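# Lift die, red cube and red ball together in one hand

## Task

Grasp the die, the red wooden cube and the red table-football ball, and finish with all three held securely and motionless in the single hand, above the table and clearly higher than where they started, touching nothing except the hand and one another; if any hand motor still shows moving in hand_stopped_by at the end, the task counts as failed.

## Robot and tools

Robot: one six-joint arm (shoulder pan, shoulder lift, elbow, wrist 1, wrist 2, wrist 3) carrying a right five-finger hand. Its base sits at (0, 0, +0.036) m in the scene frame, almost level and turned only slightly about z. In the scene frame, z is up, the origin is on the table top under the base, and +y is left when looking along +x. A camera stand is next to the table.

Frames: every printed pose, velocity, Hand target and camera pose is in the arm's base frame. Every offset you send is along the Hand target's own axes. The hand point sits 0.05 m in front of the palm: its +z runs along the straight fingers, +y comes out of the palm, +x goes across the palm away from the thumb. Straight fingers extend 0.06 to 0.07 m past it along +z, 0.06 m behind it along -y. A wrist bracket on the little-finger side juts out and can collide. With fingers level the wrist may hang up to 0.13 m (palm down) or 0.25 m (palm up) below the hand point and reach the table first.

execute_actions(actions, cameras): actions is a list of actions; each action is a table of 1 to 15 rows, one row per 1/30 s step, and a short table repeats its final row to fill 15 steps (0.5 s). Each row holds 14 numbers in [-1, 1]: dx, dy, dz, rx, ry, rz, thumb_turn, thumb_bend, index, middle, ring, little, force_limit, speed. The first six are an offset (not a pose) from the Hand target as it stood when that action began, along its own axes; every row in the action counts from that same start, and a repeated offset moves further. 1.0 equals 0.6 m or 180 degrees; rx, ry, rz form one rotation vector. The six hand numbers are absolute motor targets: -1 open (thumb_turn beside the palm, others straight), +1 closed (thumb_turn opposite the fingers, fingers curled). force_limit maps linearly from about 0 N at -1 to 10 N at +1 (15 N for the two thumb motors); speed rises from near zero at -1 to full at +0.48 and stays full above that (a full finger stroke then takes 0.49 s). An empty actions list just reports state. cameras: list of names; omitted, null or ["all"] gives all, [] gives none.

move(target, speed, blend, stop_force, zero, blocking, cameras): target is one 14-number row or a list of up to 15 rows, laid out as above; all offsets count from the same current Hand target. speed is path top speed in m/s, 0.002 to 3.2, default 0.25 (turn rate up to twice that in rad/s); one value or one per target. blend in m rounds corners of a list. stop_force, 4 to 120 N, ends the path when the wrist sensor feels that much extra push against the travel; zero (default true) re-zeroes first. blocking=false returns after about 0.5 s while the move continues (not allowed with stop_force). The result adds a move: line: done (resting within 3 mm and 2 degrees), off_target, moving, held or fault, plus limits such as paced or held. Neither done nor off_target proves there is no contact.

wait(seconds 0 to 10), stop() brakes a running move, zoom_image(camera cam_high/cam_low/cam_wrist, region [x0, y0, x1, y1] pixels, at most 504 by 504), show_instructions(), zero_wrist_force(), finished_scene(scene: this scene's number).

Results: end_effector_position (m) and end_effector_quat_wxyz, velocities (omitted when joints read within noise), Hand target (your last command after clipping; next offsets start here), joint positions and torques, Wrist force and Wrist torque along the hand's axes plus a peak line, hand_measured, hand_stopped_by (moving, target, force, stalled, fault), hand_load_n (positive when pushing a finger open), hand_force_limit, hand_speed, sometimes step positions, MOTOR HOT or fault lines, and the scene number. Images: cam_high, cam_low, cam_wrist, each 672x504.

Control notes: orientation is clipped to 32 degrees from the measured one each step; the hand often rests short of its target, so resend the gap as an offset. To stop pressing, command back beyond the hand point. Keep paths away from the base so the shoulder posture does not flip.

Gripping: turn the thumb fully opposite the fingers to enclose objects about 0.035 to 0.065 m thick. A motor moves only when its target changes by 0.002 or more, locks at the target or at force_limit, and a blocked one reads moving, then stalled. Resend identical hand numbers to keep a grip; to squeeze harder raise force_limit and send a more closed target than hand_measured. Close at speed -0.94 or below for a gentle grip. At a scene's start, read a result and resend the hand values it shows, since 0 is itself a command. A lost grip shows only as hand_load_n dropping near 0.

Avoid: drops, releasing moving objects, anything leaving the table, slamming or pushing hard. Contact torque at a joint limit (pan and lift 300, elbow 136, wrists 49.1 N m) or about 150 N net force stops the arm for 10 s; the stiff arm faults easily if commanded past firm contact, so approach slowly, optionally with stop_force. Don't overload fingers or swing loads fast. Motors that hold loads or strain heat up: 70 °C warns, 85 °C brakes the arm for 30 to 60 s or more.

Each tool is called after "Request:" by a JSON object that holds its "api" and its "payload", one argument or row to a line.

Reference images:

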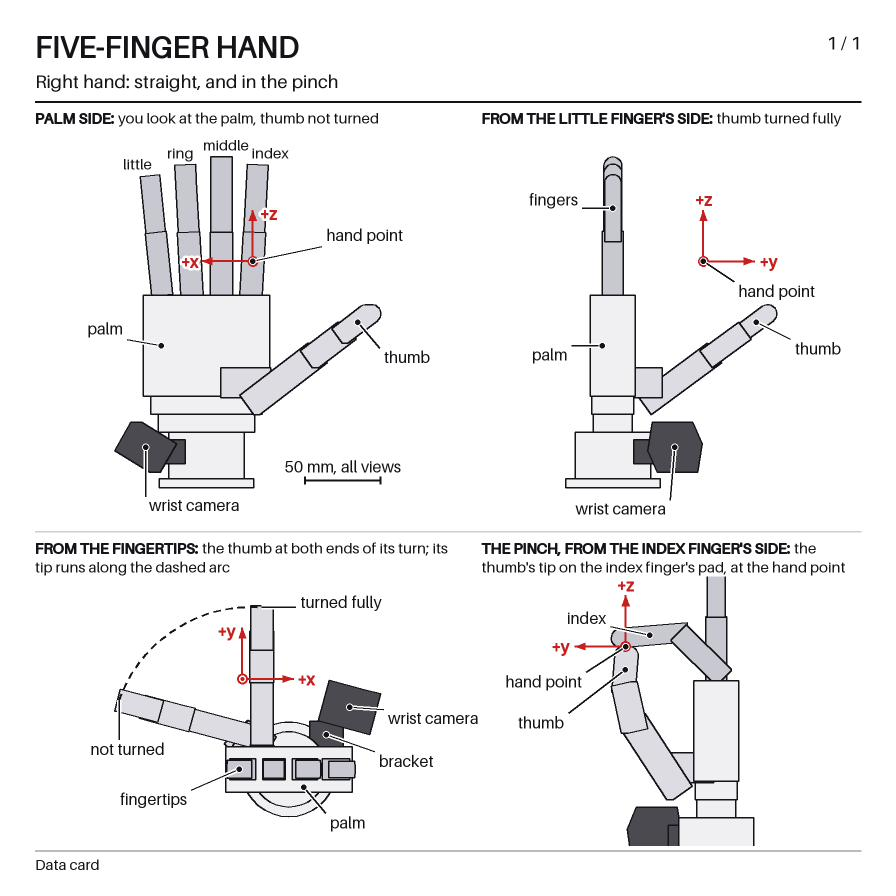

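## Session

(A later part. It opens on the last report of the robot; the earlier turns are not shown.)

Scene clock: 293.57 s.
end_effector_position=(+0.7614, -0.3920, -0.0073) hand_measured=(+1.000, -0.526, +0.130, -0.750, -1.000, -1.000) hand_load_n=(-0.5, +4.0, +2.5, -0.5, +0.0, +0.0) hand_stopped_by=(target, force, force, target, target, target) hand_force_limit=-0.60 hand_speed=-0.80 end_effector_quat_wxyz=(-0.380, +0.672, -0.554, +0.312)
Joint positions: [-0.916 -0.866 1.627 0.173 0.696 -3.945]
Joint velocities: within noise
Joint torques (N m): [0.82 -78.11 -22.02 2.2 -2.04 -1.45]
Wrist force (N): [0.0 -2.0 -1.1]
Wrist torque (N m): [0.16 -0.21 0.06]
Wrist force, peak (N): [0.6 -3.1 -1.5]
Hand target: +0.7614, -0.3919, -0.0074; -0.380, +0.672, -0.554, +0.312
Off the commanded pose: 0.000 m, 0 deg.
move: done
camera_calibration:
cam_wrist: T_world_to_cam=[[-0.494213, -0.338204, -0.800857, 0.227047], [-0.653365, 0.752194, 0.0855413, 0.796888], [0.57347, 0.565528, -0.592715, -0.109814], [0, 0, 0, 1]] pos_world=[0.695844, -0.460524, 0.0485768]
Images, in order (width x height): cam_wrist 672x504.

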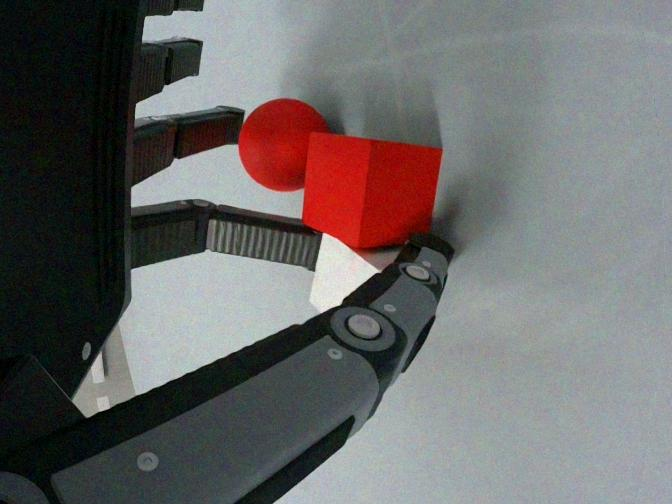

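Request:
{"api": "move", "payload": {
  "target": [0.01,0,0,0,0,0,1,-0.4,0.3,-0.75,-1,-1,-0.6,-0.8],
  "speed": 0.02,
  "cameras": ["cam_wrist"]
}}

Scene clock: 295.83 s.
end_effector_position=(+0.7626, -0.3979, -0.0074) hand_measured=(+1.000, -0.526, +0.130, -0.750, -1.000, -1.000) hand_load_n=(-1.0, +4.0, +2.5, +0.0, +0.0, +0.0) hand_stopped_by=(target, force, force, target, target, target) hand_force_limit=-0.60 hand_speed=-0.80 end_effector_quat_wxyz=(-0.380, +0.672, -0.554, +0.312)
Joint positions: [-0.92 -0.86 1.616 0.182 0.694 -3.949]
Joint velocities: within noise
Joint torques (N m): [0.93 -80.01 -22.06 2.14 -1.71 -1.38]
Wrist force (N): [-0.1 -2.0 -1.1]
Wrist torque (N m): [0.18 -0.23 0.07]
Wrist force, peak (N): [0.6 -3.0 -1.8]
Hand target: +0.7625, -0.3978, -0.0074; -0.380, +0.672, -0.554, +0.312
Off the commanded pose: 0.000 m, 0 deg.
move: done
camera_calibration:
cam_wrist: T_world_to_cam=[[-0.494213, -0.338204, -0.800857, 0.225644], [-0.653365, 0.752194, 0.0855413, 0.80211], [0.57347, 0.565528, -0.592715, -0.107166], [0, 0, 0, 1]] pos_world=[0.697044, -0.466424, 0.0485768]
Images, in order (width x height): cam_wrist 672x504.

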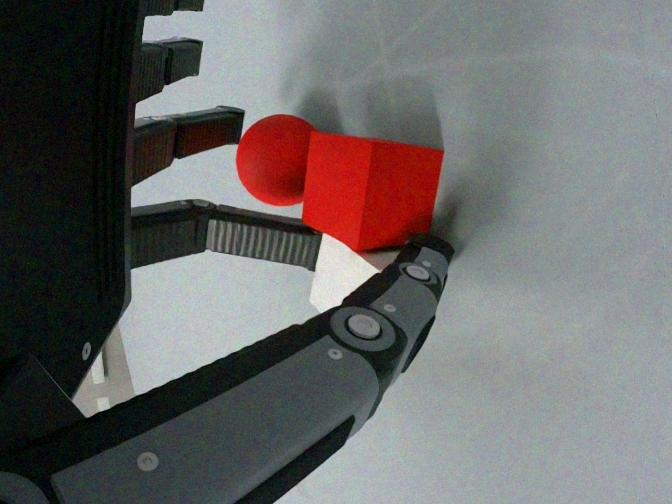

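Request:
{"api": "move", "payload": {
  "target": [0,0,0,0,0,0,1,-0.4,0.3,-0.75,-0.25,-1,-0.6,-0.8],
  "cameras": ["cam_wrist"]
}}

Request:
{"api": "move", "payload": {
  "target": [0,0,0,0,0,0,1,-0.4,0.3,-0.42,-0.25,-1,-0.6,-0.88],
  "cameras": ["cam_wrist"]
}}

Scene clock: 301.43 s.
end_effector_position=(+0.7625, -0.3978, -0.0074) hand_measured=(+1.000, -0.526, +0.130, -0.750, -0.250, -1.000) hand_load_n=(-1.0, +4.5, +2.5, +0.0, +0.0, +0.0) hand_stopped_by=(target, force, force, target, target, target) hand_force_limit=-0.60 hand_speed=-0.80 end_effector_quat_wxyz=(-0.380, +0.672, -0.554, +0.312)
Joint positions: [-0.92 -0.86 1.616 0.182 0.694 -3.949]
Joint velocities: within noise
Joint torques (N m): [7.82 -89.59 -21.8 3.18 0.55 0.83]
Wrist force (N): [0.8 -2.2 -1.3]
Wrist torque (N m): [0.19 -0.19 0.06]
Wrist force, peak (N): [0.5 -3.1 -1.8]
Hand target: +0.7625, -0.3978, -0.0074; -0.380, +0.672, -0.554, +0.312
Off the commanded pose: 0.000 m, 0 deg.
move: done
camera_calibration:
cam_wrist: T_world_to_cam=[[-0.494213, -0.338204, -0.800857, 0.225629], [-0.653365, 0.752194, 0.0855413, 0.80197], [0.57347, 0.565528, -0.592715, -0.107165], [0, 0, 0, 1]] pos_world=[0.696944, -0.466324, 0.0485768]
Images, in order (width x height): cam_wrist 672x504.

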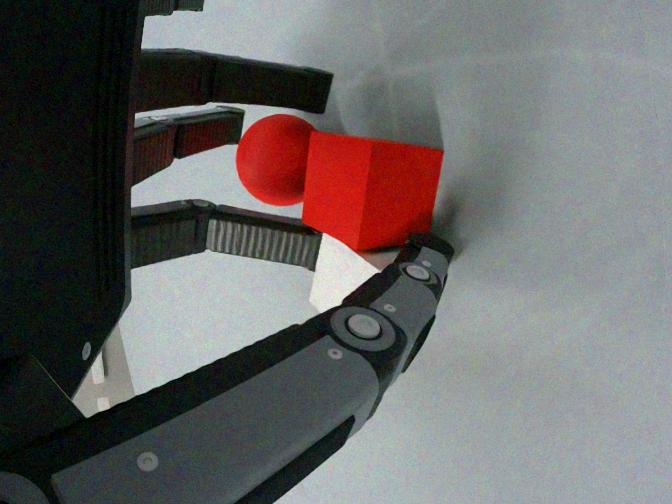

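Scene clock: 302.47 s.
end_effector_position=(+0.7625, -0.3978, -0.0074) hand_measured=(+1.000, -0.526, +0.130, -0.496, -0.250, -1.000) hand_load_n=(-1.0, +5.0, +1.0, +3.5, +0.0, +0.0) hand_stopped_by=(target, force, force, force, target, target) hand_force_limit=-0.60 hand_speed=-0.88 end_effector_quat_wxyz=(-0.380, +0.672, -0.554, +0.312)
Joint positions: [-0.92 -0.86 1.616 0.182 0.694 -3.949]
Joint velocities: within noise
Joint torques (N m): [10.36 -89.33 -23.77 3.45 0.49 0.64]
Wrist force (N): [0.4 -2.4 -0.6]
Wrist torque (N m): [0.18 -0.22 0.04]
Wrist force, peak (N): [1.0 -2.6 -1.5]
Hand target: +0.7625, -0.3978, -0.0074; -0.380, +0.672, -0.554, +0.312
Off the commanded pose: 0.000 m, 0 deg.
move: done
camera_calibration:
cam_wrist: T_world_to_cam=[[-0.494213, -0.338204, -0.800857, 0.225629], [-0.653365, 0.752194, 0.0855413, 0.80197], [0.57347, 0.565528, -0.592715, -0.107165], [0, 0, 0, 1]] pos_world=[0.696944, -0.466324, 0.0485768]
Images, in order (width x height): cam_wrist 672x504.

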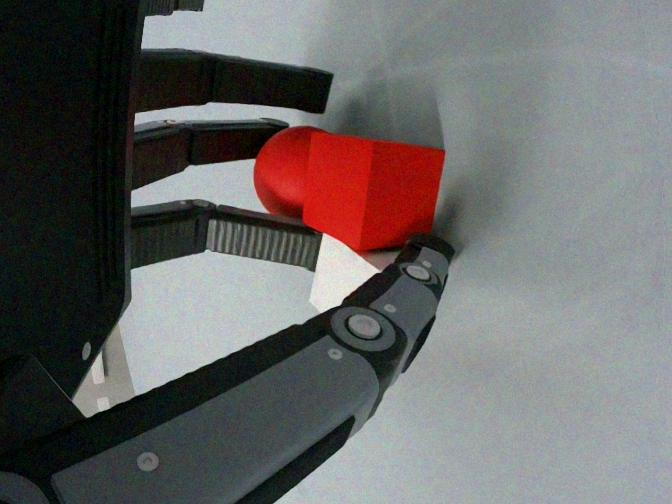

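Request:
{"api": "move", "payload": {
  "target": [0,0,0,0,0,0,1,-0.4,0.31,-0.3,-0.25,-1,-0.3,-0.88],
  "cameras": ["cam_wrist"]
}}

Scene clock: 306.07 s.
end_effector_position=(+0.7625, -0.3978, -0.0074) hand_measured=(+1.000, -0.526, +0.150, -0.486, -0.250, -1.000) hand_load_n=(-2.0, +8.5, +6.0, +3.0, +0.0, +0.0) hand_stopped_by=(target, force, force, force, target, target) hand_force_limit=-0.30 hand_speed=-0.88 end_effector_quat_wxyz=(-0.380, +0.672, -0.554, +0.312)
Joint positions: [-0.92 -0.86 1.616 0.182 0.694 -3.949]
Joint velocities: within noise
Joint torques (N m): [11.33 -82.51 -25.53 4.38 0.12 0.83]
Wrist force (N): [0.4 -3.5 -1.1]
Wrist torque (N m): [0.19 -0.22 0.02]
Wrist force, peak (N): [0.2 -3.8 -1.4]
Hand target: +0.7625, -0.3978, -0.0074; -0.380, +0.672, -0.554, +0.312
Off the commanded pose: 0.000 m, 0 deg.
move: done
camera_calibration:
cam_wrist: T_world_to_cam=[[-0.494213, -0.338204, -0.800857, 0.225629], [-0.653365, 0.752194, 0.0855413, 0.80197], [0.57347, 0.565528, -0.592715, -0.107165], [0, 0, 0, 1]] pos_world=[0.696944, -0.466324, 0.0485768]
Images, in order (width x height): cam_wrist 672x504.

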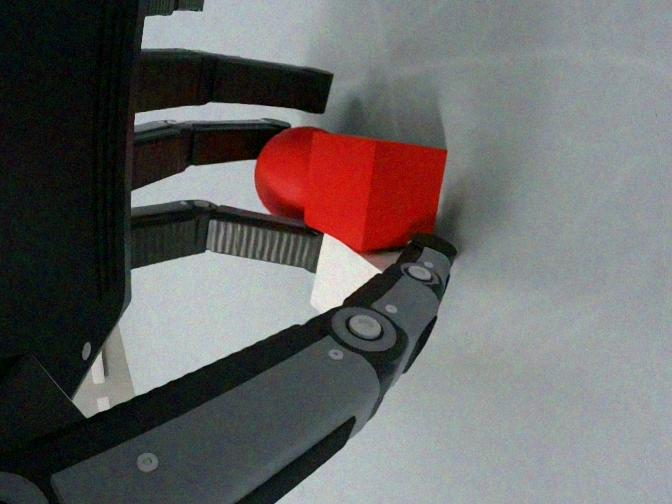

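Request:
{"api": "move", "payload": {
  "target": [0,0,0,0,0,0,1,-0.38,0.31,-0.25,-0.25,-1,0,-0.88],
  "cameras": ["cam_wrist"]
}}

Request:
{"api": "zoom_image", "payload": {
  "camera": "cam_wrist",
  "region": [220, 60, 500, 340]
}}

Scene clock: 308.57 s.
end_effector_position=(+0.7625, -0.3978, -0.0074) hand_measured=(+1.000, -0.526, +0.150, -0.478, -0.250, -1.000) hand_load_n=(-2.5, +9.0, +4.5, +5.0, +0.0, +0.0) hand_stopped_by=(target, force, force, force, target, target) hand_force_limit=0.00 hand_speed=-0.88 end_effector_quat_wxyz=(-0.380, +0.672, -0.554, +0.312)
Joint positions: [-0.92 -0.86 1.616 0.182 0.694 -3.949]
Joint velocities: within noise
Joint torques (N m): [11.64 -82.32 -29.48 4.55 0.19 0.4]
Wrist force (N): [0.0 -4.8 -1.7]
Wrist torque (N m): [0.22 -0.18 0.01]
Wrist force, peak (N): [0.2 -5.0 -1.5]
Hand target: +0.7625, -0.3978, -0.0074; -0.380, +0.672, -0.554, +0.312
Off the commanded pose: 0.000 m, 0 deg.
move: done
camera_calibration:
cam_wrist: T_world_to_cam=[[-0.494213, -0.338204, -0.800857, 0.225629], [-0.653365, 0.752194, 0.0855413, 0.80197], [0.57347, 0.565528, -0.592715, -0.107165], [0, 0, 0, 1]] pos_world=[0.696944, -0.466324, 0.0485768]
Images, in order (width x height): cam_wrist 672x504.

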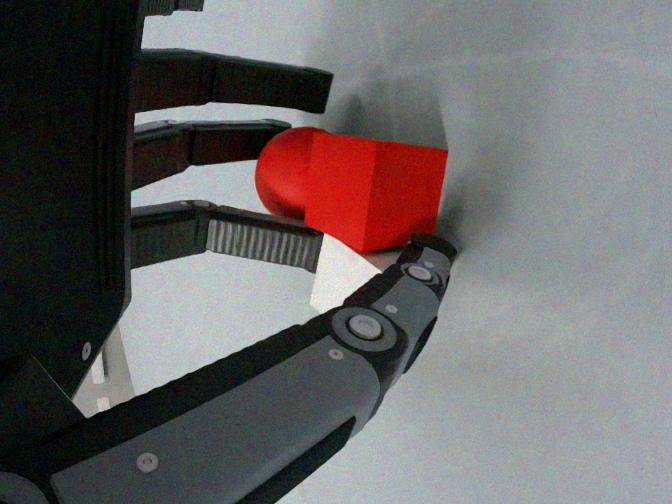

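Scaled by 1.800 from the camera's 672x504 image, which has a finer 960x720 frame.

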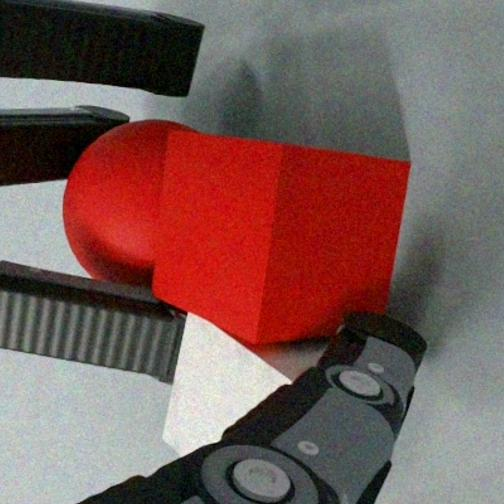

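Request:
{"api": "move", "payload": {
  "target": [0,0,0,0,0,0,1,-0.38,0.08,-0.24,-0.25,-1,-0.4,-0.85],
  "cameras": ["cam_wrist"]
}}

Request:
{"api": "move", "payload": {
  "target": [0,0,0,0,0,0,1,-0.38,0.08,-0.22,-0.25,-1,-0.4,-0.85],
  "cameras": ["cam_wrist"]
}}

Scene clock: 315.17 s.
end_effector_position=(+0.7625, -0.3978, -0.0074) hand_measured=(+1.000, -0.526, +0.102, -0.478, -0.250, -1.000) hand_load_n=(+0.0, +1.5, -11.0, +12.5, +0.0, +0.0) hand_stopped_by=(target, force, stalled, force, target, target) hand_force_limit=-0.40 hand_speed=-0.85 end_effector_quat_wxyz=(-0.380, +0.672, -0.554, +0.312)
Joint positions: [-0.92 -0.86 1.616 0.182 0.694 -3.949]
Joint velocities: within noise
Joint torques (N m): [8.93 -73.58 -32.54 4.48 0.29 0.62]
Wrist force (N): [-0.2 -2.8 -2.6]
Wrist torque (N m): [0.31 -0.15 0.02]
Wrist force, peak (N): [0.0 -5.0 -1.7]
Hand target: +0.7625, -0.3978, -0.0074; -0.380, +0.672, -0.554, +0.312
Off the commanded pose: 0.000 m, 0 deg.
move: done
camera_calibration:
cam_wrist: T_world_to_cam=[[-0.494213, -0.338204, -0.800857, 0.225678], [-0.653365, 0.752194, 0.0855413, 0.802035], [0.57347, 0.565528, -0.592715, -0.107222], [0, 0, 0, 1]] pos_world=[0.697044, -0.466324, 0.0485768]
Images, in order (width x height): cam_wrist 672x504.

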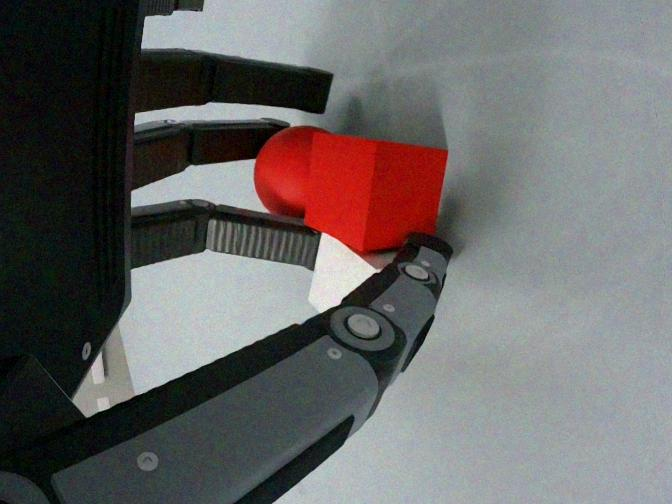

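Scene clock: 315.67 s.
end_effector_position=(+0.7625, -0.3978, -0.0074) hand_measured=(+1.000, -0.526, +0.102, -0.478, -0.250, -1.000) hand_load_n=(+0.0, +1.5, -11.0, +12.5, +0.0, +0.0) hand_stopped_by=(target, force, stalled, force, target, target) hand_force_limit=-0.40 hand_speed=-0.85 end_effector_quat_wxyz=(-0.380, +0.672, -0.554, +0.312)
Joint positions: [-0.92 -0.86 1.616 0.182 0.694 -3.949]
Joint velocities: within noise
Joint torques (N m): [9.7 -73.85 -33.06 3.97 0.11 0.75]
Wrist force (N): [0.0 -3.0 -2.5]
Wrist torque (N m): [0.26 -0.20 0.03]
Wrist force, peak (N): [0.1 -3.3 -2.4]
Hand target: +0.7625, -0.3978, -0.0074; -0.380, +0.672, -0.554, +0.312
Off the commanded pose: 0.000 m, 0 deg.
move: done
camera_calibration:
cam_wrist: T_world_to_cam=[[-0.494213, -0.338204, -0.800857, 0.225678], [-0.653365, 0.752194, 0.0855413, 0.802035], [0.57347, 0.565528, -0.592715, -0.107222], [0, 0, 0, 1]] pos_world=[0.697044, -0.466324, 0.0485768]
Images, in order (width x height): cam_wrist 672x504.

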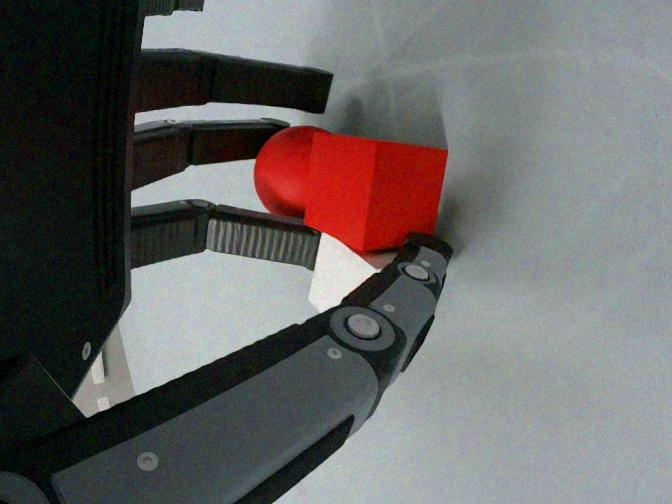

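Request:
{"api": "move", "payload": {
  "target": [0,0,0,0,0,0,1,-0.38,0.08,-0.6,-0.25,-1,-0.4,-0.85],
  "cameras": []
}}

Request:
{"api": "move", "payload": {
  "target": [0,0,0,0,0,0,1,-0.38,0.31,-0.6,-0.25,-1,-0.5,-0.85],
  "cameras": []
}}

Request:
{"api": "move", "payload": {
  "target": [0,-0.0043,0.0072,0,0,0,1,-0.38,0.31,-0.6,-0.25,-1,-0.5,-0.85],
  "speed": 0.015,
  "cameras": ["cam_wrist"]
}}

Scene clock: 322.67 s.
end_effector_position=(+0.7625, -0.3978, -0.0074) hand_measured=(+1.000, -0.524, +0.100, -0.600, -0.250, -1.000) hand_load_n=(+0.5, +0.0, +0.0, +0.0, +0.5, +0.0) hand_stopped_by=(target, force, stalled, target, target, target) hand_force_limit=-0.40 hand_speed=-0.85 end_effector_quat_wxyz=(-0.380, +0.672, -0.554, +0.312)
Joint positions: [-0.92 -0.86 1.616 0.182 0.694 -3.949]
Joint velocities: within noise
Joint torques (N m): [10.69 -67.38 -32.08 4.38 0.15 0.93]
Wrist force (N): [0.6 0.1 0.2]
Wrist torque (N m): [0.13 -0.22 0.06]
Wrist force, peak (N): [0.4 -3.1 -2.7]
Hand target: +0.7625, -0.3978, -0.0074; -0.380, +0.672, -0.554, +0.312
Off the commanded pose: 0.000 m, 0 deg.
move: done
No camera images: "cameras" was empty.

Scene clock: 323.17 s.
end_effector_position=(+0.7625, -0.3978, -0.0074) hand_measured=(+1.000, -0.524, +0.126, -0.600, -0.250, -1.000) hand_load_n=(-0.5, +2.0, +2.5, +0.0, +0.0, +0.0) hand_stopped_by=(target, force, force, target, target, target) hand_force_limit=-0.50 hand_speed=-0.85 end_effector_quat_wxyz=(-0.380, +0.672, -0.554, +0.312)
Joint positions: [-0.92 -0.86 1.616 0.182 0.694 -3.949]
Joint velocities: within noise
Joint torques (N m): [8.86 -68.89 -32.83 4.34 -0.09 1.05]
Wrist force (N): [0.6 -1.6 -0.7]
Wrist torque (N m): [0.07 -0.22 0.06]
Wrist force, peak (N): [0.7 -1.5 -0.8]
Hand target: +0.7625, -0.3978, -0.0074; -0.380, +0.672, -0.554, +0.312
Off the commanded pose: 0.000 m, 0 deg.
move: done
No camera images: "cameras" was empty.

Scene clock: 323.87 s.
end_effector_position=(+0.7676, -0.3968, -0.0074) hand_measured=(+1.000, -0.524, +0.126, -0.600, -0.250, -1.000) hand_load_n=(-0.5, +2.0, +2.5, +0.0, +0.0, +0.0) hand_stopped_by=(target, force, force, target, target, target) hand_force_limit=-0.50 hand_speed=-0.85 end_effector_quat_wxyz=(-0.380, +0.672, -0.554, +0.312)
Joint positions: [-0.913 -0.857 1.609 0.18 0.698 -3.941]
Joint velocities: within noise
Joint torques (N m): [-1.39 -74.25 -28.04 0.12 0.27 -0.72]
Wrist force (N): [0.4 -1.1 -0.8]
Wrist torque (N m): [0.09 -0.19 0.04]
Wrist force, peak (N): [0.5 -1.1 -1.3]
Hand target: +0.7675, -0.3968, -0.0074; -0.380, +0.672, -0.554, +0.312
Off the commanded pose: 0.000 m, 0 deg.
move: done
camera_calibration:
cam_wrist: T_world_to_cam=[[-0.494213, -0.338204, -0.800857, 0.228407], [-0.653365, 0.752194, 0.0855413, 0.804558], [0.57347, 0.565528, -0.592715, -0.110714], [0, 0, 0, 1]] pos_world=[0.702044, -0.465324, 0.0484768]
Images, in order (width x height): cam_wrist 672x504.

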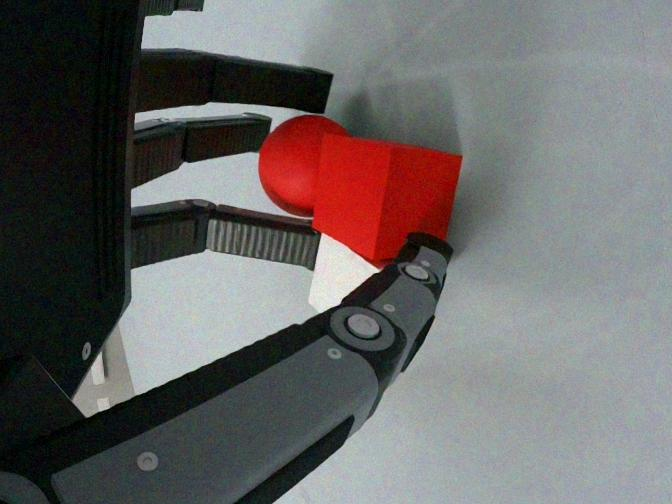

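Request:
{"api": "move", "payload": {
  "target": [0,-0.0017,0.0029,0,0,0,1,-0.38,0.31,-0.6,-0.25,-1,-0.5,-0.85],
  "speed": 0.015,
  "cameras": []
}}

Request:
{"api": "move", "payload": {
  "target": [0,0,0,0,0,0,1,-0.38,0.31,-0.2,-0.25,-1,-0.6,-0.9],
  "cameras": ["cam_wrist"]
}}

Scene clock: 326.87 s.
end_effector_position=(+0.7695, -0.3964, -0.0074) hand_measured=(+1.000, -0.524, +0.126, -0.600, -0.250, -1.000) hand_load_n=(+0.0, +2.0, +2.5, +0.0, +0.0, +0.0) hand_stopped_by=(target, force, force, target, target, target) hand_force_limit=-0.50 hand_speed=-0.85 end_effector_quat_wxyz=(-0.380, +0.672, -0.554, +0.312)
Joint positions: [-0.911 -0.856 1.606 0.179 0.699 -3.938]
Joint velocities: within noise
Joint torques (N m): [7.87 -66.53 -32.05 -0.37 1.09 0.69]
Wrist force (N): [0.3 -1.2 -1.0]
Wrist torque (N m): [0.09 -0.18 0.04]
Wrist force, peak (N): [0.5 -2.3 -0.6]
Hand target: +0.7695, -0.3964, -0.0074; -0.380, +0.672, -0.554, +0.312
Off the commanded pose: 0.000 m, 0 deg.
move: done
No camera images: "cameras" was empty.

Scene clock: 327.70 s.
end_effector_position=(+0.7695, -0.3964, -0.0074) hand_measured=(+1.000, -0.524, +0.126, -0.444, -0.250, -1.000) hand_load_n=(-0.5, +2.5, +2.0, +1.5, +0.0, +0.0) hand_stopped_by=(target, force, force, force, target, target) hand_force_limit=-0.60 hand_speed=-0.90 end_effector_quat_wxyz=(-0.380, +0.672, -0.554, +0.312)
Joint positions: [-0.911 -0.856 1.606 0.179 0.699 -3.938]
Joint velocities: within noise
Joint torques (N m): [-4.17 -66.49 -19.86 1.52 -1.26 -1.33]
Wrist force (N): [-0.1 -3.0 -1.2]
Wrist torque (N m): [0.14 -0.17 0.02]
Wrist force, peak (N): [0.0 -3.5 -1.2]
Hand target: +0.7695, -0.3964, -0.0074; -0.380, +0.672, -0.554, +0.312
Off the commanded pose: 0.000 m, 0 deg.
move: done
camera_calibration:
cam_wrist: T_world_to_cam=[[-0.494213, -0.338204, -0.800857, 0.229482], [-0.653365, 0.752194, 0.0855413, 0.805499], [0.57347, 0.565528, -0.592715, -0.11203], [0, 0, 0, 1]] pos_world=[0.703944, -0.464924, 0.0484768]
Images, in order (width x height): cam_wrist 672x504.

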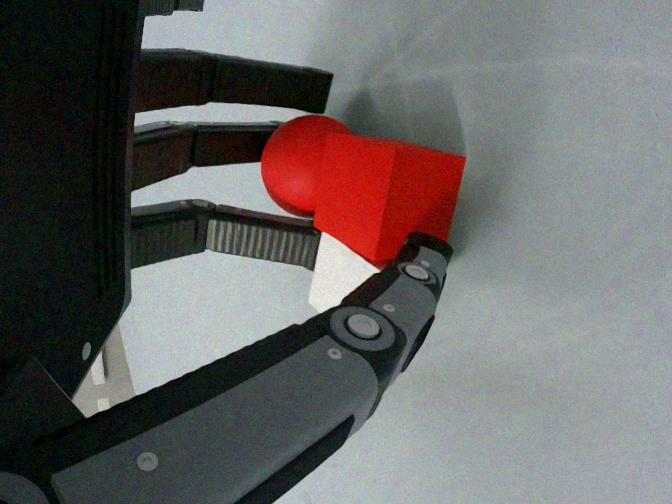

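Request:
{"api": "move", "payload": {
  "target": [0,0,0,0,0,0,1,-0.35,0.33,-0.15,-0.25,-1,-0.3,-0.9],
  "cameras": ["cam_wrist"]
}}

Request:
{"api": "move", "payload": {
  "target": [0,0,0,0,0,0,1,-0.33,0.35,-0.13,-0.23,-1,0,-0.9],
  "cameras": ["cam_wrist"]
}}

Scene clock: 331.13 s.
end_effector_position=(+0.7695, -0.3964, -0.0074) hand_measured=(+1.000, -0.520, +0.134, -0.426, -0.250, -1.000) hand_load_n=(-1.0, +5.0, +3.5, +3.5, +0.0, -0.5) hand_stopped_by=(target, force, force, force, target, target) hand_force_limit=-0.30 hand_speed=-0.90 end_effector_quat_wxyz=(-0.380, +0.672, -0.554, +0.312)
Joint positions: [-0.911 -0.856 1.606 0.179 0.699 -3.938]
Joint velocities: within noise
Joint torques (N m): [-3 -65.81 -16.19 4.3 -2.06 -2.02]
Wrist force (N): [0.0 -4.8 -2.0]
Wrist torque (N m): [0.15 -0.23 0.02]
Wrist force, peak (N): [-0.2 -4.8 -2.5]
Hand target: +0.7695, -0.3964, -0.0074; -0.380, +0.672, -0.554, +0.312
Off the commanded pose: 0.000 m, 0 deg.
move: done
camera_calibration:
cam_wrist: T_world_to_cam=[[-0.494213, -0.338204, -0.800857, 0.229482], [-0.653365, 0.752194, 0.0855413, 0.805499], [0.57347, 0.565528, -0.592715, -0.11203], [0, 0, 0, 1]] pos_world=[0.703944, -0.464924, 0.0484768]
Images, in order (width x height): cam_wrist 672x504.

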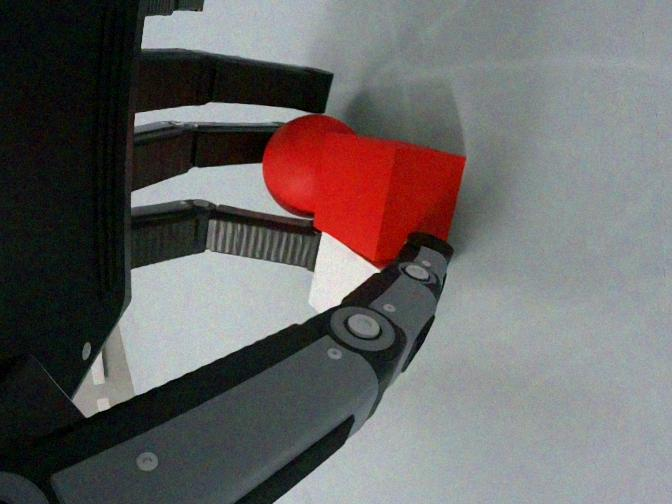

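Scene clock: 331.63 s.
end_effector_position=(+0.7695, -0.3964, -0.0074) hand_measured=(+1.000, -0.516, +0.140, -0.410, -0.230, -1.000) hand_load_n=(-1.5, +7.5, +3.5, +6.0, +1.0, +0.0) hand_stopped_by=(target, force, force, force, target, target) hand_force_limit=0.00 hand_speed=-0.90 end_effector_quat_wxyz=(-0.380, +0.672, -0.554, +0.312)
Joint positions: [-0.911 -0.856 1.606 0.179 0.699 -3.938]
Joint velocities: within noise
Joint torques (N m): [-4.67 -68.25 -17.09 4.64 -1.65 -1.6]
Wrist force (N): [-0.3 -7.1 -2.8]
Wrist torque (N m): [0.18 -0.15 -0.01]
Wrist force, peak (N): [-0.1 -7.6 -2.7]
Hand target: +0.7695, -0.3964, -0.0074; -0.380, +0.672, -0.554, +0.312
Off the commanded pose: 0.000 m, 0 deg.
move: done
camera_calibration:
cam_wrist: T_world_to_cam=[[-0.494213, -0.338204, -0.800857, 0.229482], [-0.653365, 0.752194, 0.0855413, 0.805499], [0.57347, 0.565528, -0.592715, -0.11203], [0, 0, 0, 1]] pos_world=[0.703944, -0.464924, 0.0484768]
Images, in order (width x height): cam_wrist 672x504.

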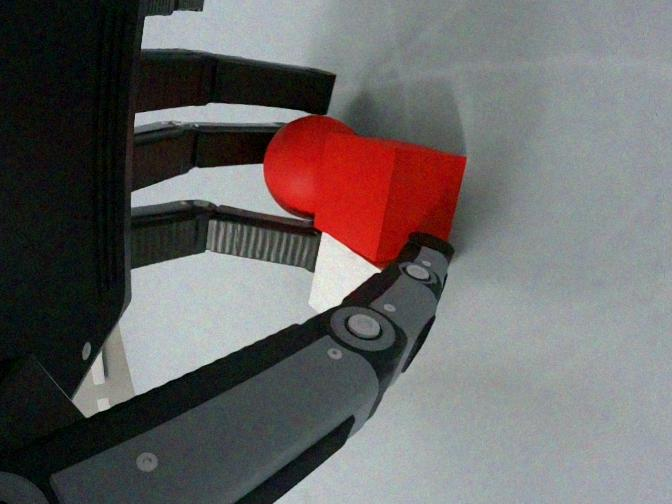

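Request:
{"api": "move", "payload": {
  "target": [0,0,0,0,0,0,1,-0.3,0.4,-0.1,-0.2,-1,0,-0.9],
  "cameras": []
}}

Request:
{"api": "move", "payload": {
  "target": [0,-0.00857,-0.00515,0,0,0,1,-0.3,0.4,-0.1,-0.2,-1,0,-0.9],
  "speed": 0.01,
  "cameras": ["cam_wrist"]
}}

Scene clock: 336.70 s.
end_effector_position=(+0.7695, -0.3964, -0.0074) hand_measured=(+1.000, -0.516, +0.148, -0.410, -0.202, -1.000) hand_load_n=(-2.0, +9.0, +5.5, +3.5, +3.0, +0.0) hand_stopped_by=(target, force, force, force, target, target) hand_force_limit=0.00 hand_speed=-0.90 end_effector_quat_wxyz=(-0.380, +0.672, -0.554, +0.312)
Joint positions: [-0.911 -0.856 1.606 0.179 0.699 -3.938]
Joint velocities: within noise
Joint torques (N m): [-4.62 -65.37 -17.83 3.89 -1.88 -1.59]
Wrist force (N): [0.2 -8.5 -3.7]
Wrist torque (N m): [0.15 -0.14 -0.03]
Wrist force, peak (N): [0.4 -8.8 -3.8]
Hand target: +0.7695, -0.3964, -0.0074; -0.380, +0.672, -0.554, +0.312
Off the commanded pose: 0.000 m, 0 deg.
move: done
No camera images: "cameras" was empty.

Scene clock: 337.53 s.
end_effector_position=(+0.7695, -0.3964, -0.0013) hand_measured=(+1.000, -0.516, +0.148, -0.410, -0.202, -1.000) hand_load_n=(-2.0, +10.5, +4.5, +2.5, +2.5, +0.0) hand_stopped_by=(target, force, force, force, target, target) hand_force_limit=0.00 hand_speed=-0.90 end_effector_quat_wxyz=(-0.380, +0.672, -0.554, +0.312)
Joint positions: [-0.911 -0.863 1.605 0.187 0.699 -3.938]
Joint velocities: within noise
Joint torques (N m): [-4.29 -80.49 -35.95 2.92 -1.43 -0.83]
Wrist force (N): [0.4 0.6 0.6]
Wrist torque (N m): [0.13 -0.19 0.06]
Wrist force, peak (N): [0.1 -8.6 -3.7]
Hand target: +0.7695, -0.3964, -0.0014; -0.380, +0.672, -0.554, +0.312
Off the commanded pose: 0.000 m, 0 deg.
move: done
camera_calibration:
cam_wrist: T_world_to_cam=[[-0.494213, -0.338204, -0.800857, 0.234367], [-0.653365, 0.752194, 0.0855413, 0.804977], [0.57347, 0.565528, -0.592715, -0.108415], [0, 0, 0, 1]] pos_world=[0.703944, -0.464924, 0.0545768]
Images, in order (width x height): cam_wrist 672x504.

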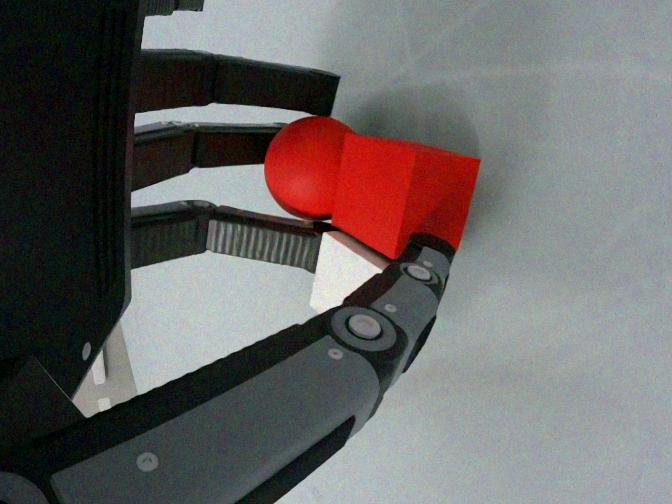

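Request:
{"api": "move", "payload": {
  "target": [0,0.00857,0.00515,0,0,0,1,-0.3,0.4,-0.1,-0.2,-1,0,-0.9],
  "speed": 0.01,
  "cameras": ["cam_wrist"]
}}

Request:
{"api": "move", "payload": {
  "target": [0,0,0,0,0,0,1,-0.25,0.42,-0.05,-0.2,-1,0.3,-0.9],
  "cameras": ["cam_wrist"]
}}

Scene clock: 342.87 s.
end_effector_position=(+0.7695, -0.3964, -0.0075) hand_measured=(+1.000, -0.516, +0.148, -0.410, -0.202, -1.000) hand_load_n=(-2.0, +8.5, +6.0, +3.0, +2.5, +0.0) hand_stopped_by=(target, force, force, force, target, target) hand_force_limit=0.00 hand_speed=-0.90 end_effector_quat_wxyz=(-0.380, +0.672, -0.554, +0.312)
Joint positions: [-0.911 -0.856 1.606 0.179 0.699 -3.938]
Joint velocities: within noise
Joint torques (N m): [-4.15 -74.18 -13.76 0.96 -1.06 -0.64]
Wrist force (N): [-0.2 -8.3 -3.5]
Wrist torque (N m): [0.07 -0.20 0.01]
Wrist force, peak (N): [-0.2 -8.4 -3.7]
Hand target: +0.7695, -0.3964, -0.0074; -0.380, +0.672, -0.554, +0.312
Off the commanded pose: 0.000 m, 0 deg.
move: done
camera_calibration:
cam_wrist: T_world_to_cam=[[-0.494213, -0.338204, -0.800857, 0.229482], [-0.653365, 0.752194, 0.0855413, 0.805499], [0.57347, 0.565528, -0.592715, -0.11203], [0, 0, 0, 1]] pos_world=[0.703944, -0.464924, 0.0484768]
Images, in order (width x height): cam_wrist 672x504.

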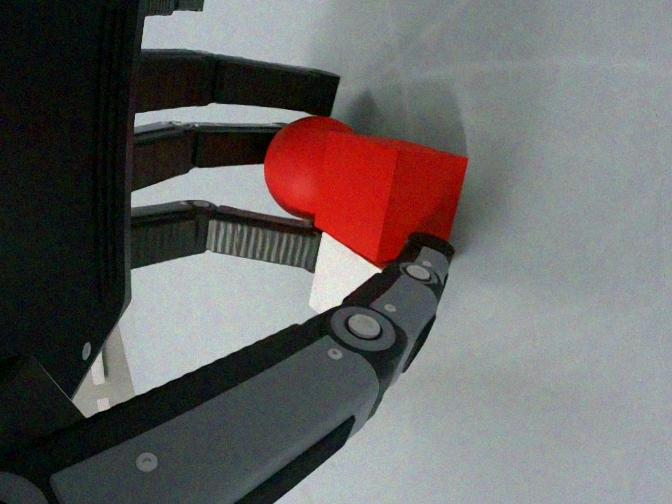

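Scene clock: 343.37 s.
end_effector_position=(+0.7695, -0.3964, -0.0074) hand_measured=(+1.000, -0.518, +0.154, -0.394, -0.200, -1.000) hand_load_n=(-3.0, +10.0, +6.0, +8.5, +0.5, -0.5) hand_stopped_by=(target, force, force, force, target, target) hand_force_limit=0.30 hand_speed=-0.90 end_effector_quat_wxyz=(-0.380, +0.672, -0.554, +0.312)
Joint positions: [-0.911 -0.856 1.606 0.179 0.699 -3.938]
Joint velocities: within noise
Joint torques (N m): [0.07 -80.09 -14.25 4.45 -0.92 -0.75]
Wrist force (N): [0.2 -11.2 -4.7]
Wrist torque (N m): [0.01 -0.21 0.00]
Wrist force, peak (N): [0.2 -11.2 -4.7]
Hand target: +0.7695, -0.3964, -0.0074; -0.380, +0.672, -0.554, +0.312
Off the commanded pose: 0.000 m, 0 deg.
move: done
camera_calibration:
cam_wrist: T_world_to_cam=[[-0.494213, -0.338204, -0.800857, 0.229482], [-0.653365, 0.752194, 0.0855413, 0.805499], [0.57347, 0.565528, -0.592715, -0.11203], [0, 0, 0, 1]] pos_world=[0.703944, -0.464924, 0.0484768]
Images, in order (width x height): cam_wrist 672x504.

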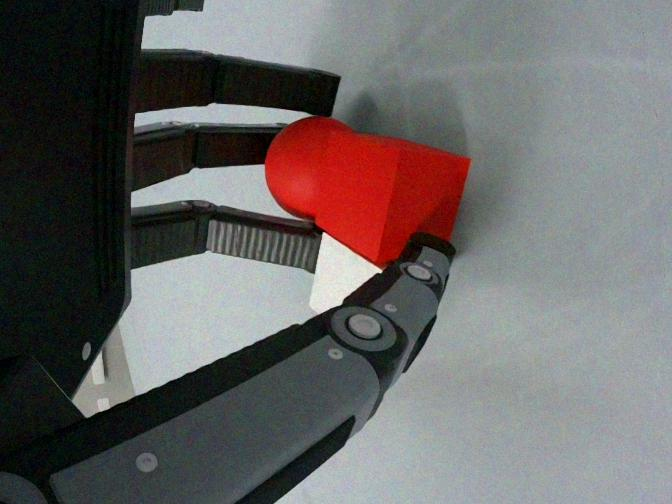

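Request:
{"api": "move", "payload": {
  "target": [0,-0.00571,-0.00343,0,0,0,1,-0.25,0.42,-0.05,-0.2,-1,0.3,-0.9],
  "speed": 0.01,
  "cameras": ["cam_wrist"]
}}

Scene clock: 348.03 s.
end_effector_position=(+0.7695, -0.3964, -0.0033) hand_measured=(+1.000, -0.518, +0.154, -0.394, -0.200, -1.000) hand_load_n=(-2.5, +12.5, +4.0, +7.5, +0.0, +0.0) hand_stopped_by=(target, force, force, force, target, target) hand_force_limit=0.30 hand_speed=-0.90 end_effector_quat_wxyz=(-0.380, +0.672, -0.554, +0.312)
Joint positions: [-0.911 -0.86 1.605 0.185 0.699 -3.938]
Joint velocities: within noise
Joint torques (N m): [0.21 -83.44 -35.05 3.85 -1.48 -0.3]
Wrist force (N): [0.8 0.5 0.3]
Wrist torque (N m): [0.15 -0.24 0.07]
Wrist force, peak (N): [-0.2 -11.4 -4.4]
Hand target: +0.7695, -0.3964, -0.0034; -0.380, +0.672, -0.554, +0.312
Off the commanded pose: 0.000 m, 0 deg.
move: done
camera_calibration:
cam_wrist: T_world_to_cam=[[-0.494213, -0.338204, -0.800857, 0.232765], [-0.653365, 0.752194, 0.0855413, 0.805148], [0.57347, 0.565528, -0.592715, -0.1096], [0, 0, 0, 1]] pos_world=[0.703944, -0.464924, 0.0525768]
Images, in order (width x height): cam_wrist 672x504.

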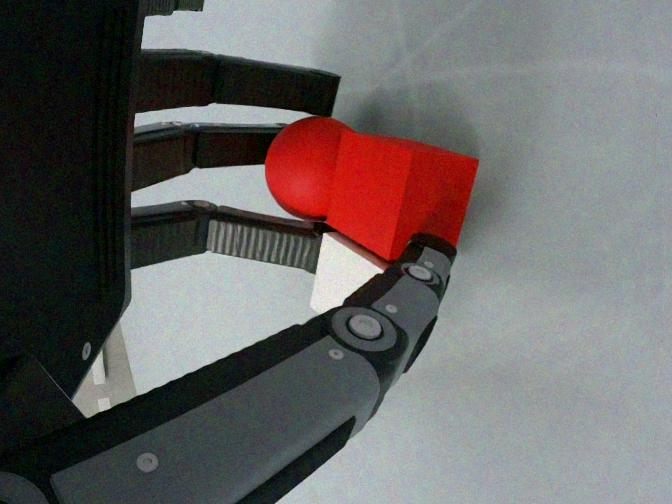

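Request:
{"api": "move", "payload": {
  "target": [0,0.00571,0.00343,0,0,0,1,-0.25,0.42,-0.05,-0.2,-1,0.3,-0.9],
  "speed": 0.01,
  "cameras": []
}}

Request:
{"api": "move", "payload": {
  "target": [0,0,0,0,0,0,1,-0.62,0.11,-0.55,-0.3,-1,0,-0.8],
  "cameras": ["cam_wrist"]
}}

Request:
{"api": "move", "payload": {
  "target": [-0.0037,0,0,0,0,0,1,-0.62,0.11,-0.55,-0.3,-1,0,-0.8],
  "speed": 0.015,
  "cameras": ["cam_wrist"]
}}

Scene clock: 360.47 s.
end_effector_position=(+0.7695, -0.3964, -0.0074) hand_measured=(+1.000, -0.518, +0.154, -0.394, -0.200, -1.000) hand_load_n=(-2.5, +10.0, +6.0, +8.0, +0.0, +0.0) hand_stopped_by=(target, force, force, force, target, target) hand_force_limit=0.30 hand_speed=-0.90 end_effector_quat_wxyz=(-0.380, +0.672, -0.554, +0.312)
Joint positions: [-0.911 -0.856 1.606 0.179 0.699 -3.938]
Joint velocities: within noise
Joint torques (N m): [2.92 -70.85 -13.53 0.4 -0.78 0.36]
Wrist force (N): [-0.1 -8.6 -3.6]
Wrist torque (N m): [0.08 -0.19 0.03]
Wrist force, peak (N): [0.1 -9.1 -3.4]
Hand target: +0.7695, -0.3964, -0.0074; -0.380, +0.672, -0.554, +0.312
Off the commanded pose: 0.000 m, 0 deg.
move: done
No camera images: "cameras" was empty.

Scene clock: 361.10 s.
end_effector_position=(+0.7694, -0.3964, -0.0075) hand_measured=(+1.000, -0.620, +0.110, -0.550, -0.300, -1.000) hand_load_n=(+0.0, +0.0, +0.0, +0.0, -0.5, +0.0) hand_stopped_by=(target, target, target, target, target, target) hand_force_limit=0.00 hand_speed=-0.80 end_effector_quat_wxyz=(-0.380, +0.672, -0.554, +0.312)
Joint positions: [-0.911 -0.856 1.606 0.179 0.699 -3.938]
Joint velocities: within noise
Joint torques (N m): [1.76 -80.34 -21.65 4.59 -0.56 0.58]
Wrist force (N): [0.2 0.2 0.0]
Wrist torque (N m): [0.17 -0.16 0.05]
Wrist force, peak (N): [0.1 -9.3 -3.6]
Hand target: +0.7695, -0.3964, -0.0074; -0.380, +0.672, -0.554, +0.312
Off the commanded pose: 0.000 m, 0 deg.
move: done
camera_calibration:
cam_wrist: T_world_to_cam=[[-0.494265, -0.338144, -0.80085, 0.229546], [-0.653326, 0.752221, 0.0856058, 0.80548], [0.573469, 0.565528, -0.592715, -0.11203], [0, 0, 0, 1]] pos_world=[0.703944, -0.464924, 0.0484768]
Images, in order (width x height): cam_wrist 672x504.

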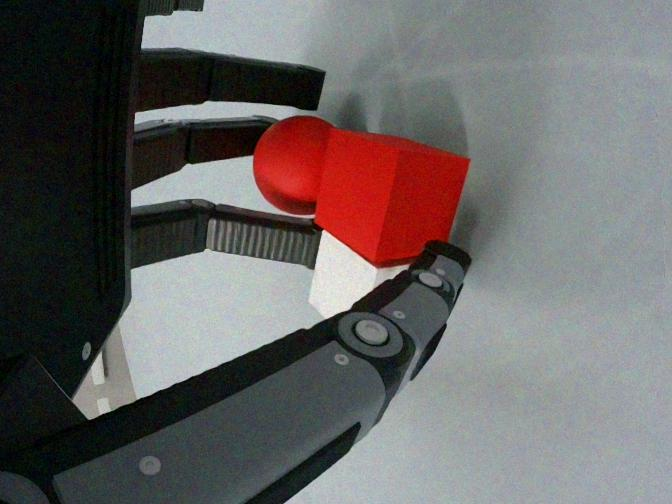

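Scene clock: 361.80 s.
end_effector_position=(+0.7690, -0.3942, -0.0074) hand_measured=(+1.000, -0.620, +0.110, -0.550, -0.300, -1.000) hand_load_n=(+0.0, +0.0, +0.0, +0.0, +0.0, +0.0) hand_stopped_by=(target, target, target, target, target, target) hand_force_limit=0.00 hand_speed=-0.80 end_effector_quat_wxyz=(-0.380, +0.672, -0.554, +0.312)
Joint positions: [-0.909 -0.858 1.611 0.176 0.7 -3.936]
Joint velocities: within noise
Joint torques (N m): [9.62 -88.15 -20.3 0.77 0.56 1.75]
Wrist force (N): [0.5 0.1 0.3]
Wrist torque (N m): [0.13 -0.22 0.06]
Wrist force, peak (N): [0.7 0.1 0.5]
Hand target: +0.7690, -0.3942, -0.0074; -0.380, +0.672, -0.554, +0.312
Off the commanded pose: 0.000 m, 0 deg.
move: done
camera_calibration:
cam_wrist: T_world_to_cam=[[-0.494213, -0.338204, -0.800857, 0.229979], [-0.653365, 0.752194, 0.0855413, 0.803517], [0.57347, 0.565528, -0.592715, -0.112987], [0, 0, 0, 1]] pos_world=[0.703444, -0.462724, 0.0484768]
Images, in order (width x height): cam_wrist 672x504.

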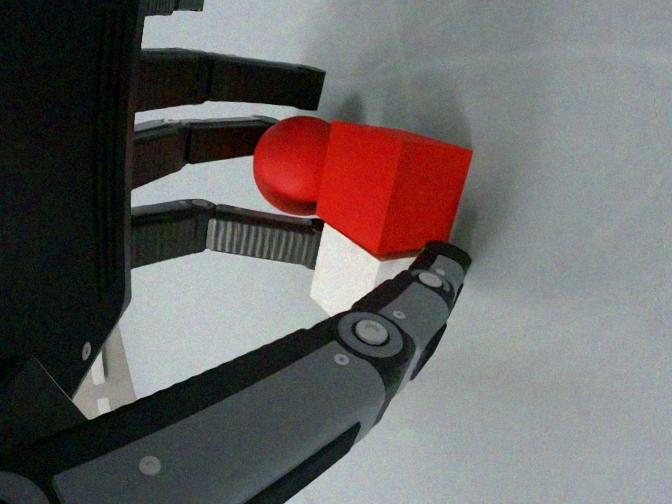

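Request:
{"api": "move", "payload": {
  "target": [0,0,0,0,0,0,1,-0.62,0.11,-0.75,-0.6,-1,0,-0.8],
  "cameras": []
}}

Request:
{"api": "move", "payload": {
  "target": [-0.004,0,0,0,0,0,1,-0.62,0.11,-0.75,-0.6,-1,0,-0.8],
  "speed": 0.015,
  "cameras": ["cam_wrist"]
}}

Scene clock: 368.17 s.
end_effector_position=(+0.7690, -0.3942, -0.0074) hand_measured=(+1.000, -0.620, +0.110, -0.750, -0.600, -1.000) hand_load_n=(+0.0, +0.0, +0.0, -0.5, +0.0, +0.0) hand_stopped_by=(target, target, target, target, target, target) hand_force_limit=0.00 hand_speed=-0.80 end_effector_quat_wxyz=(-0.380, +0.672, -0.554, +0.312)
Joint positions: [-0.909 -0.858 1.61 0.176 0.7 -3.937]
Joint velocities: within noise
Joint torques (N m): [-2.48 -68.46 -32.55 4.41 -1.74 -0.57]
Wrist force (N): [0.6 0.3 0.1]
Wrist torque (N m): [0.18 -0.21 0.06]
Wrist force, peak (N): [1.1 0.2 0.4]
Hand target: +0.7690, -0.3942, -0.0074; -0.380, +0.672, -0.554, +0.312
Off the commanded pose: 0.000 m, 0 deg.
move: done
No camera images: "cameras" was empty.

Scene clock: 368.87 s.
end_effector_position=(+0.7686, -0.3918, -0.0074) hand_measured=(+1.000, -0.620, +0.110, -0.750, -0.600, -1.000) hand_load_n=(+0.5, +0.0, +0.0, +0.0, +0.0, +0.0) hand_stopped_by=(target, target, target, target, target, target) hand_force_limit=0.00 hand_speed=-0.80 end_effector_quat_wxyz=(-0.380, +0.672, -0.554, +0.312)
Joint positions: [-0.908 -0.861 1.615 0.173 0.701 -3.935]
Joint velocities: within noise
Joint torques (N m): [12.42 -87.21 -20.98 0.45 0.89 1.43]
Wrist force (N): [0.4 -0.3 0.3]
Wrist torque (N m): [0.08 -0.20 0.05]
Wrist force, peak (N): [0.7 0.4 0.5]
Hand target: +0.7686, -0.3919, -0.0074; -0.380, +0.672, -0.554, +0.312
Off the commanded pose: 0.000 m, 0 deg.
move: done
camera_calibration:
cam_wrist: T_world_to_cam=[[-0.494213, -0.338204, -0.800857, 0.230593], [-0.653365, 0.752194, 0.0855413, 0.801451], [0.57347, 0.565528, -0.592715, -0.114115], [0, 0, 0, 1]] pos_world=[0.703044, -0.460324, 0.0484768]
Images, in order (width x height): cam_wrist 672x504.

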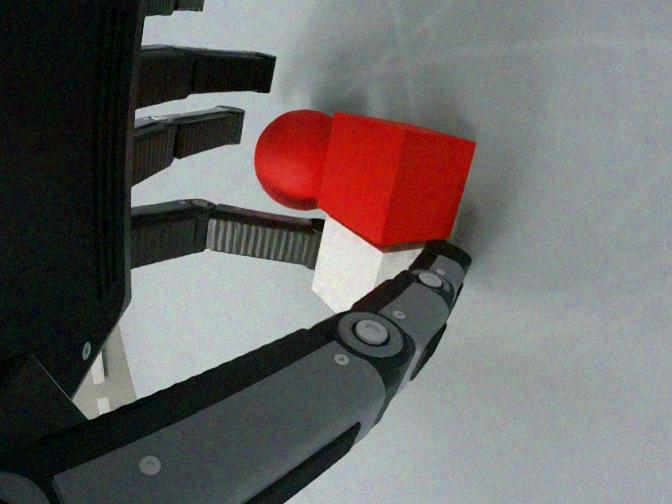

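Request:
{"api": "move", "payload": {
  "target": [0,0,0,0,0,0,1,-0.4,0.11,-0.75,-0.3,-1,-0.6,-0.85],
  "cameras": ["cam_wrist"]
}}

Request:
{"api": "move", "payload": {
  "target": [0,0,0,0,0,0,1,-0.4,0.3,-0.2,-0.3,-1,-0.6,-0.9],
  "cameras": ["cam_wrist"]
}}

Scene clock: 377.17 s.
end_effector_position=(+0.7686, -0.3919, -0.0074) hand_measured=(+1.000, -0.502, +0.110, -0.750, -0.300, -1.000) hand_load_n=(+0.0, +3.5, +2.0, +0.0, +0.0, +0.0) hand_stopped_by=(target, force, target, target, target, target) hand_force_limit=-0.60 hand_speed=-0.85 end_effector_quat_wxyz=(-0.380, +0.672, -0.554, +0.312)
Joint positions: [-0.908 -0.861 1.615 0.173 0.701 -3.935]
Joint velocities: within noise
Joint torques (N m): [-4.16 -69.49 -33.08 4.31 -1.55 -1.05]
Wrist force (N): [0.7 -1.0 -0.4]
Wrist torque (N m): [0.11 -0.24 0.06]
Wrist force, peak (N): [0.6 -0.9 -0.8]
Hand target: +0.7686, -0.3919, -0.0074; -0.380, +0.672, -0.554, +0.312
Off the commanded pose: 0.000 m, 0 deg.
move: done
camera_calibration:
cam_wrist: T_world_to_cam=[[-0.494213, -0.338204, -0.800857, 0.230559], [-0.653365, 0.752194, 0.0855413, 0.801526], [0.57347, 0.565528, -0.592715, -0.114059], [0, 0, 0, 1]] pos_world=[0.703044, -0.460424, 0.0484768]
Images, in order (width x height): cam_wrist 672x504.

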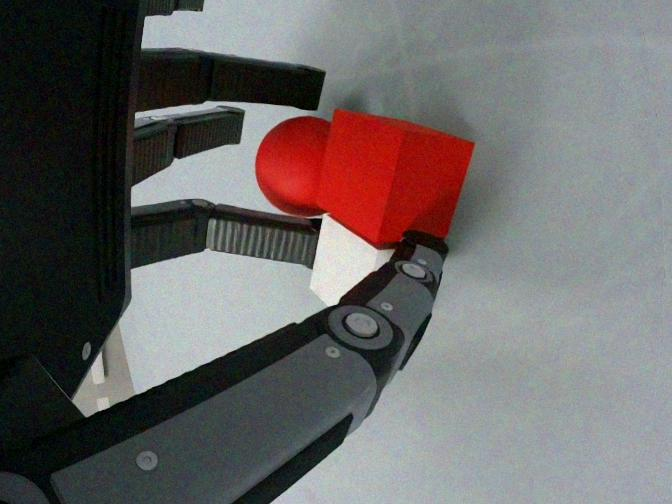

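Scene clock: 378.40 s.
end_effector_position=(+0.7686, -0.3919, -0.0074) hand_measured=(+1.000, -0.502, +0.110, -0.482, -0.300, -1.000) hand_load_n=(+0.0, +4.0, +1.0, +3.0, +0.0, +0.0) hand_stopped_by=(target, force, force, force, target, target) hand_force_limit=-0.60 hand_speed=-0.90 end_effector_quat_wxyz=(-0.380, +0.672, -0.554, +0.312)
Joint positions: [-0.908 -0.861 1.615 0.173 0.701 -3.935]
Joint velocities: within noise
Joint torques (N m): [-2.89 -67.96 -33.3 4.81 -1.82 -1.73]
Wrist force (N): [-0.1 -2.2 -0.5]
Wrist torque (N m): [0.18 -0.20 0.02]
Wrist force, peak (N): [-0.1 -2.2 -0.5]
Hand target: +0.7686, -0.3919, -0.0074; -0.380, +0.672, -0.554, +0.312
Off the commanded pose: 0.000 m, 0 deg.
move: done
camera_calibration:
cam_wrist: T_world_to_cam=[[-0.494213, -0.338204, -0.800857, 0.230559], [-0.653365, 0.752194, 0.0855413, 0.801526], [0.57347, 0.565528, -0.592715, -0.114059], [0, 0, 0, 1]] pos_world=[0.703044, -0.460424, 0.0484768]
Images, in order (width x height): cam_wrist 672x504.

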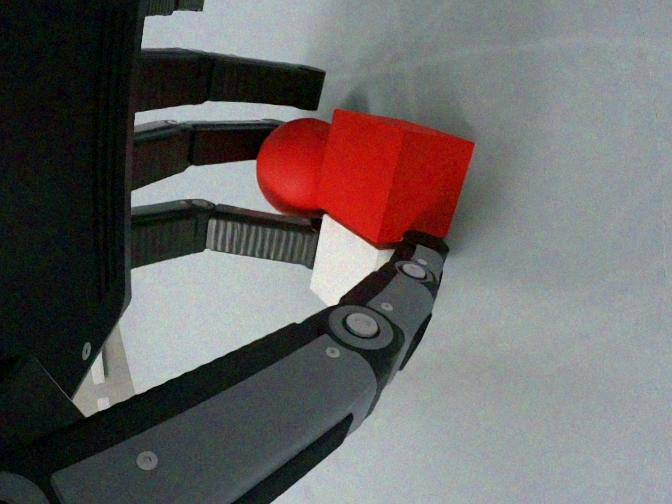

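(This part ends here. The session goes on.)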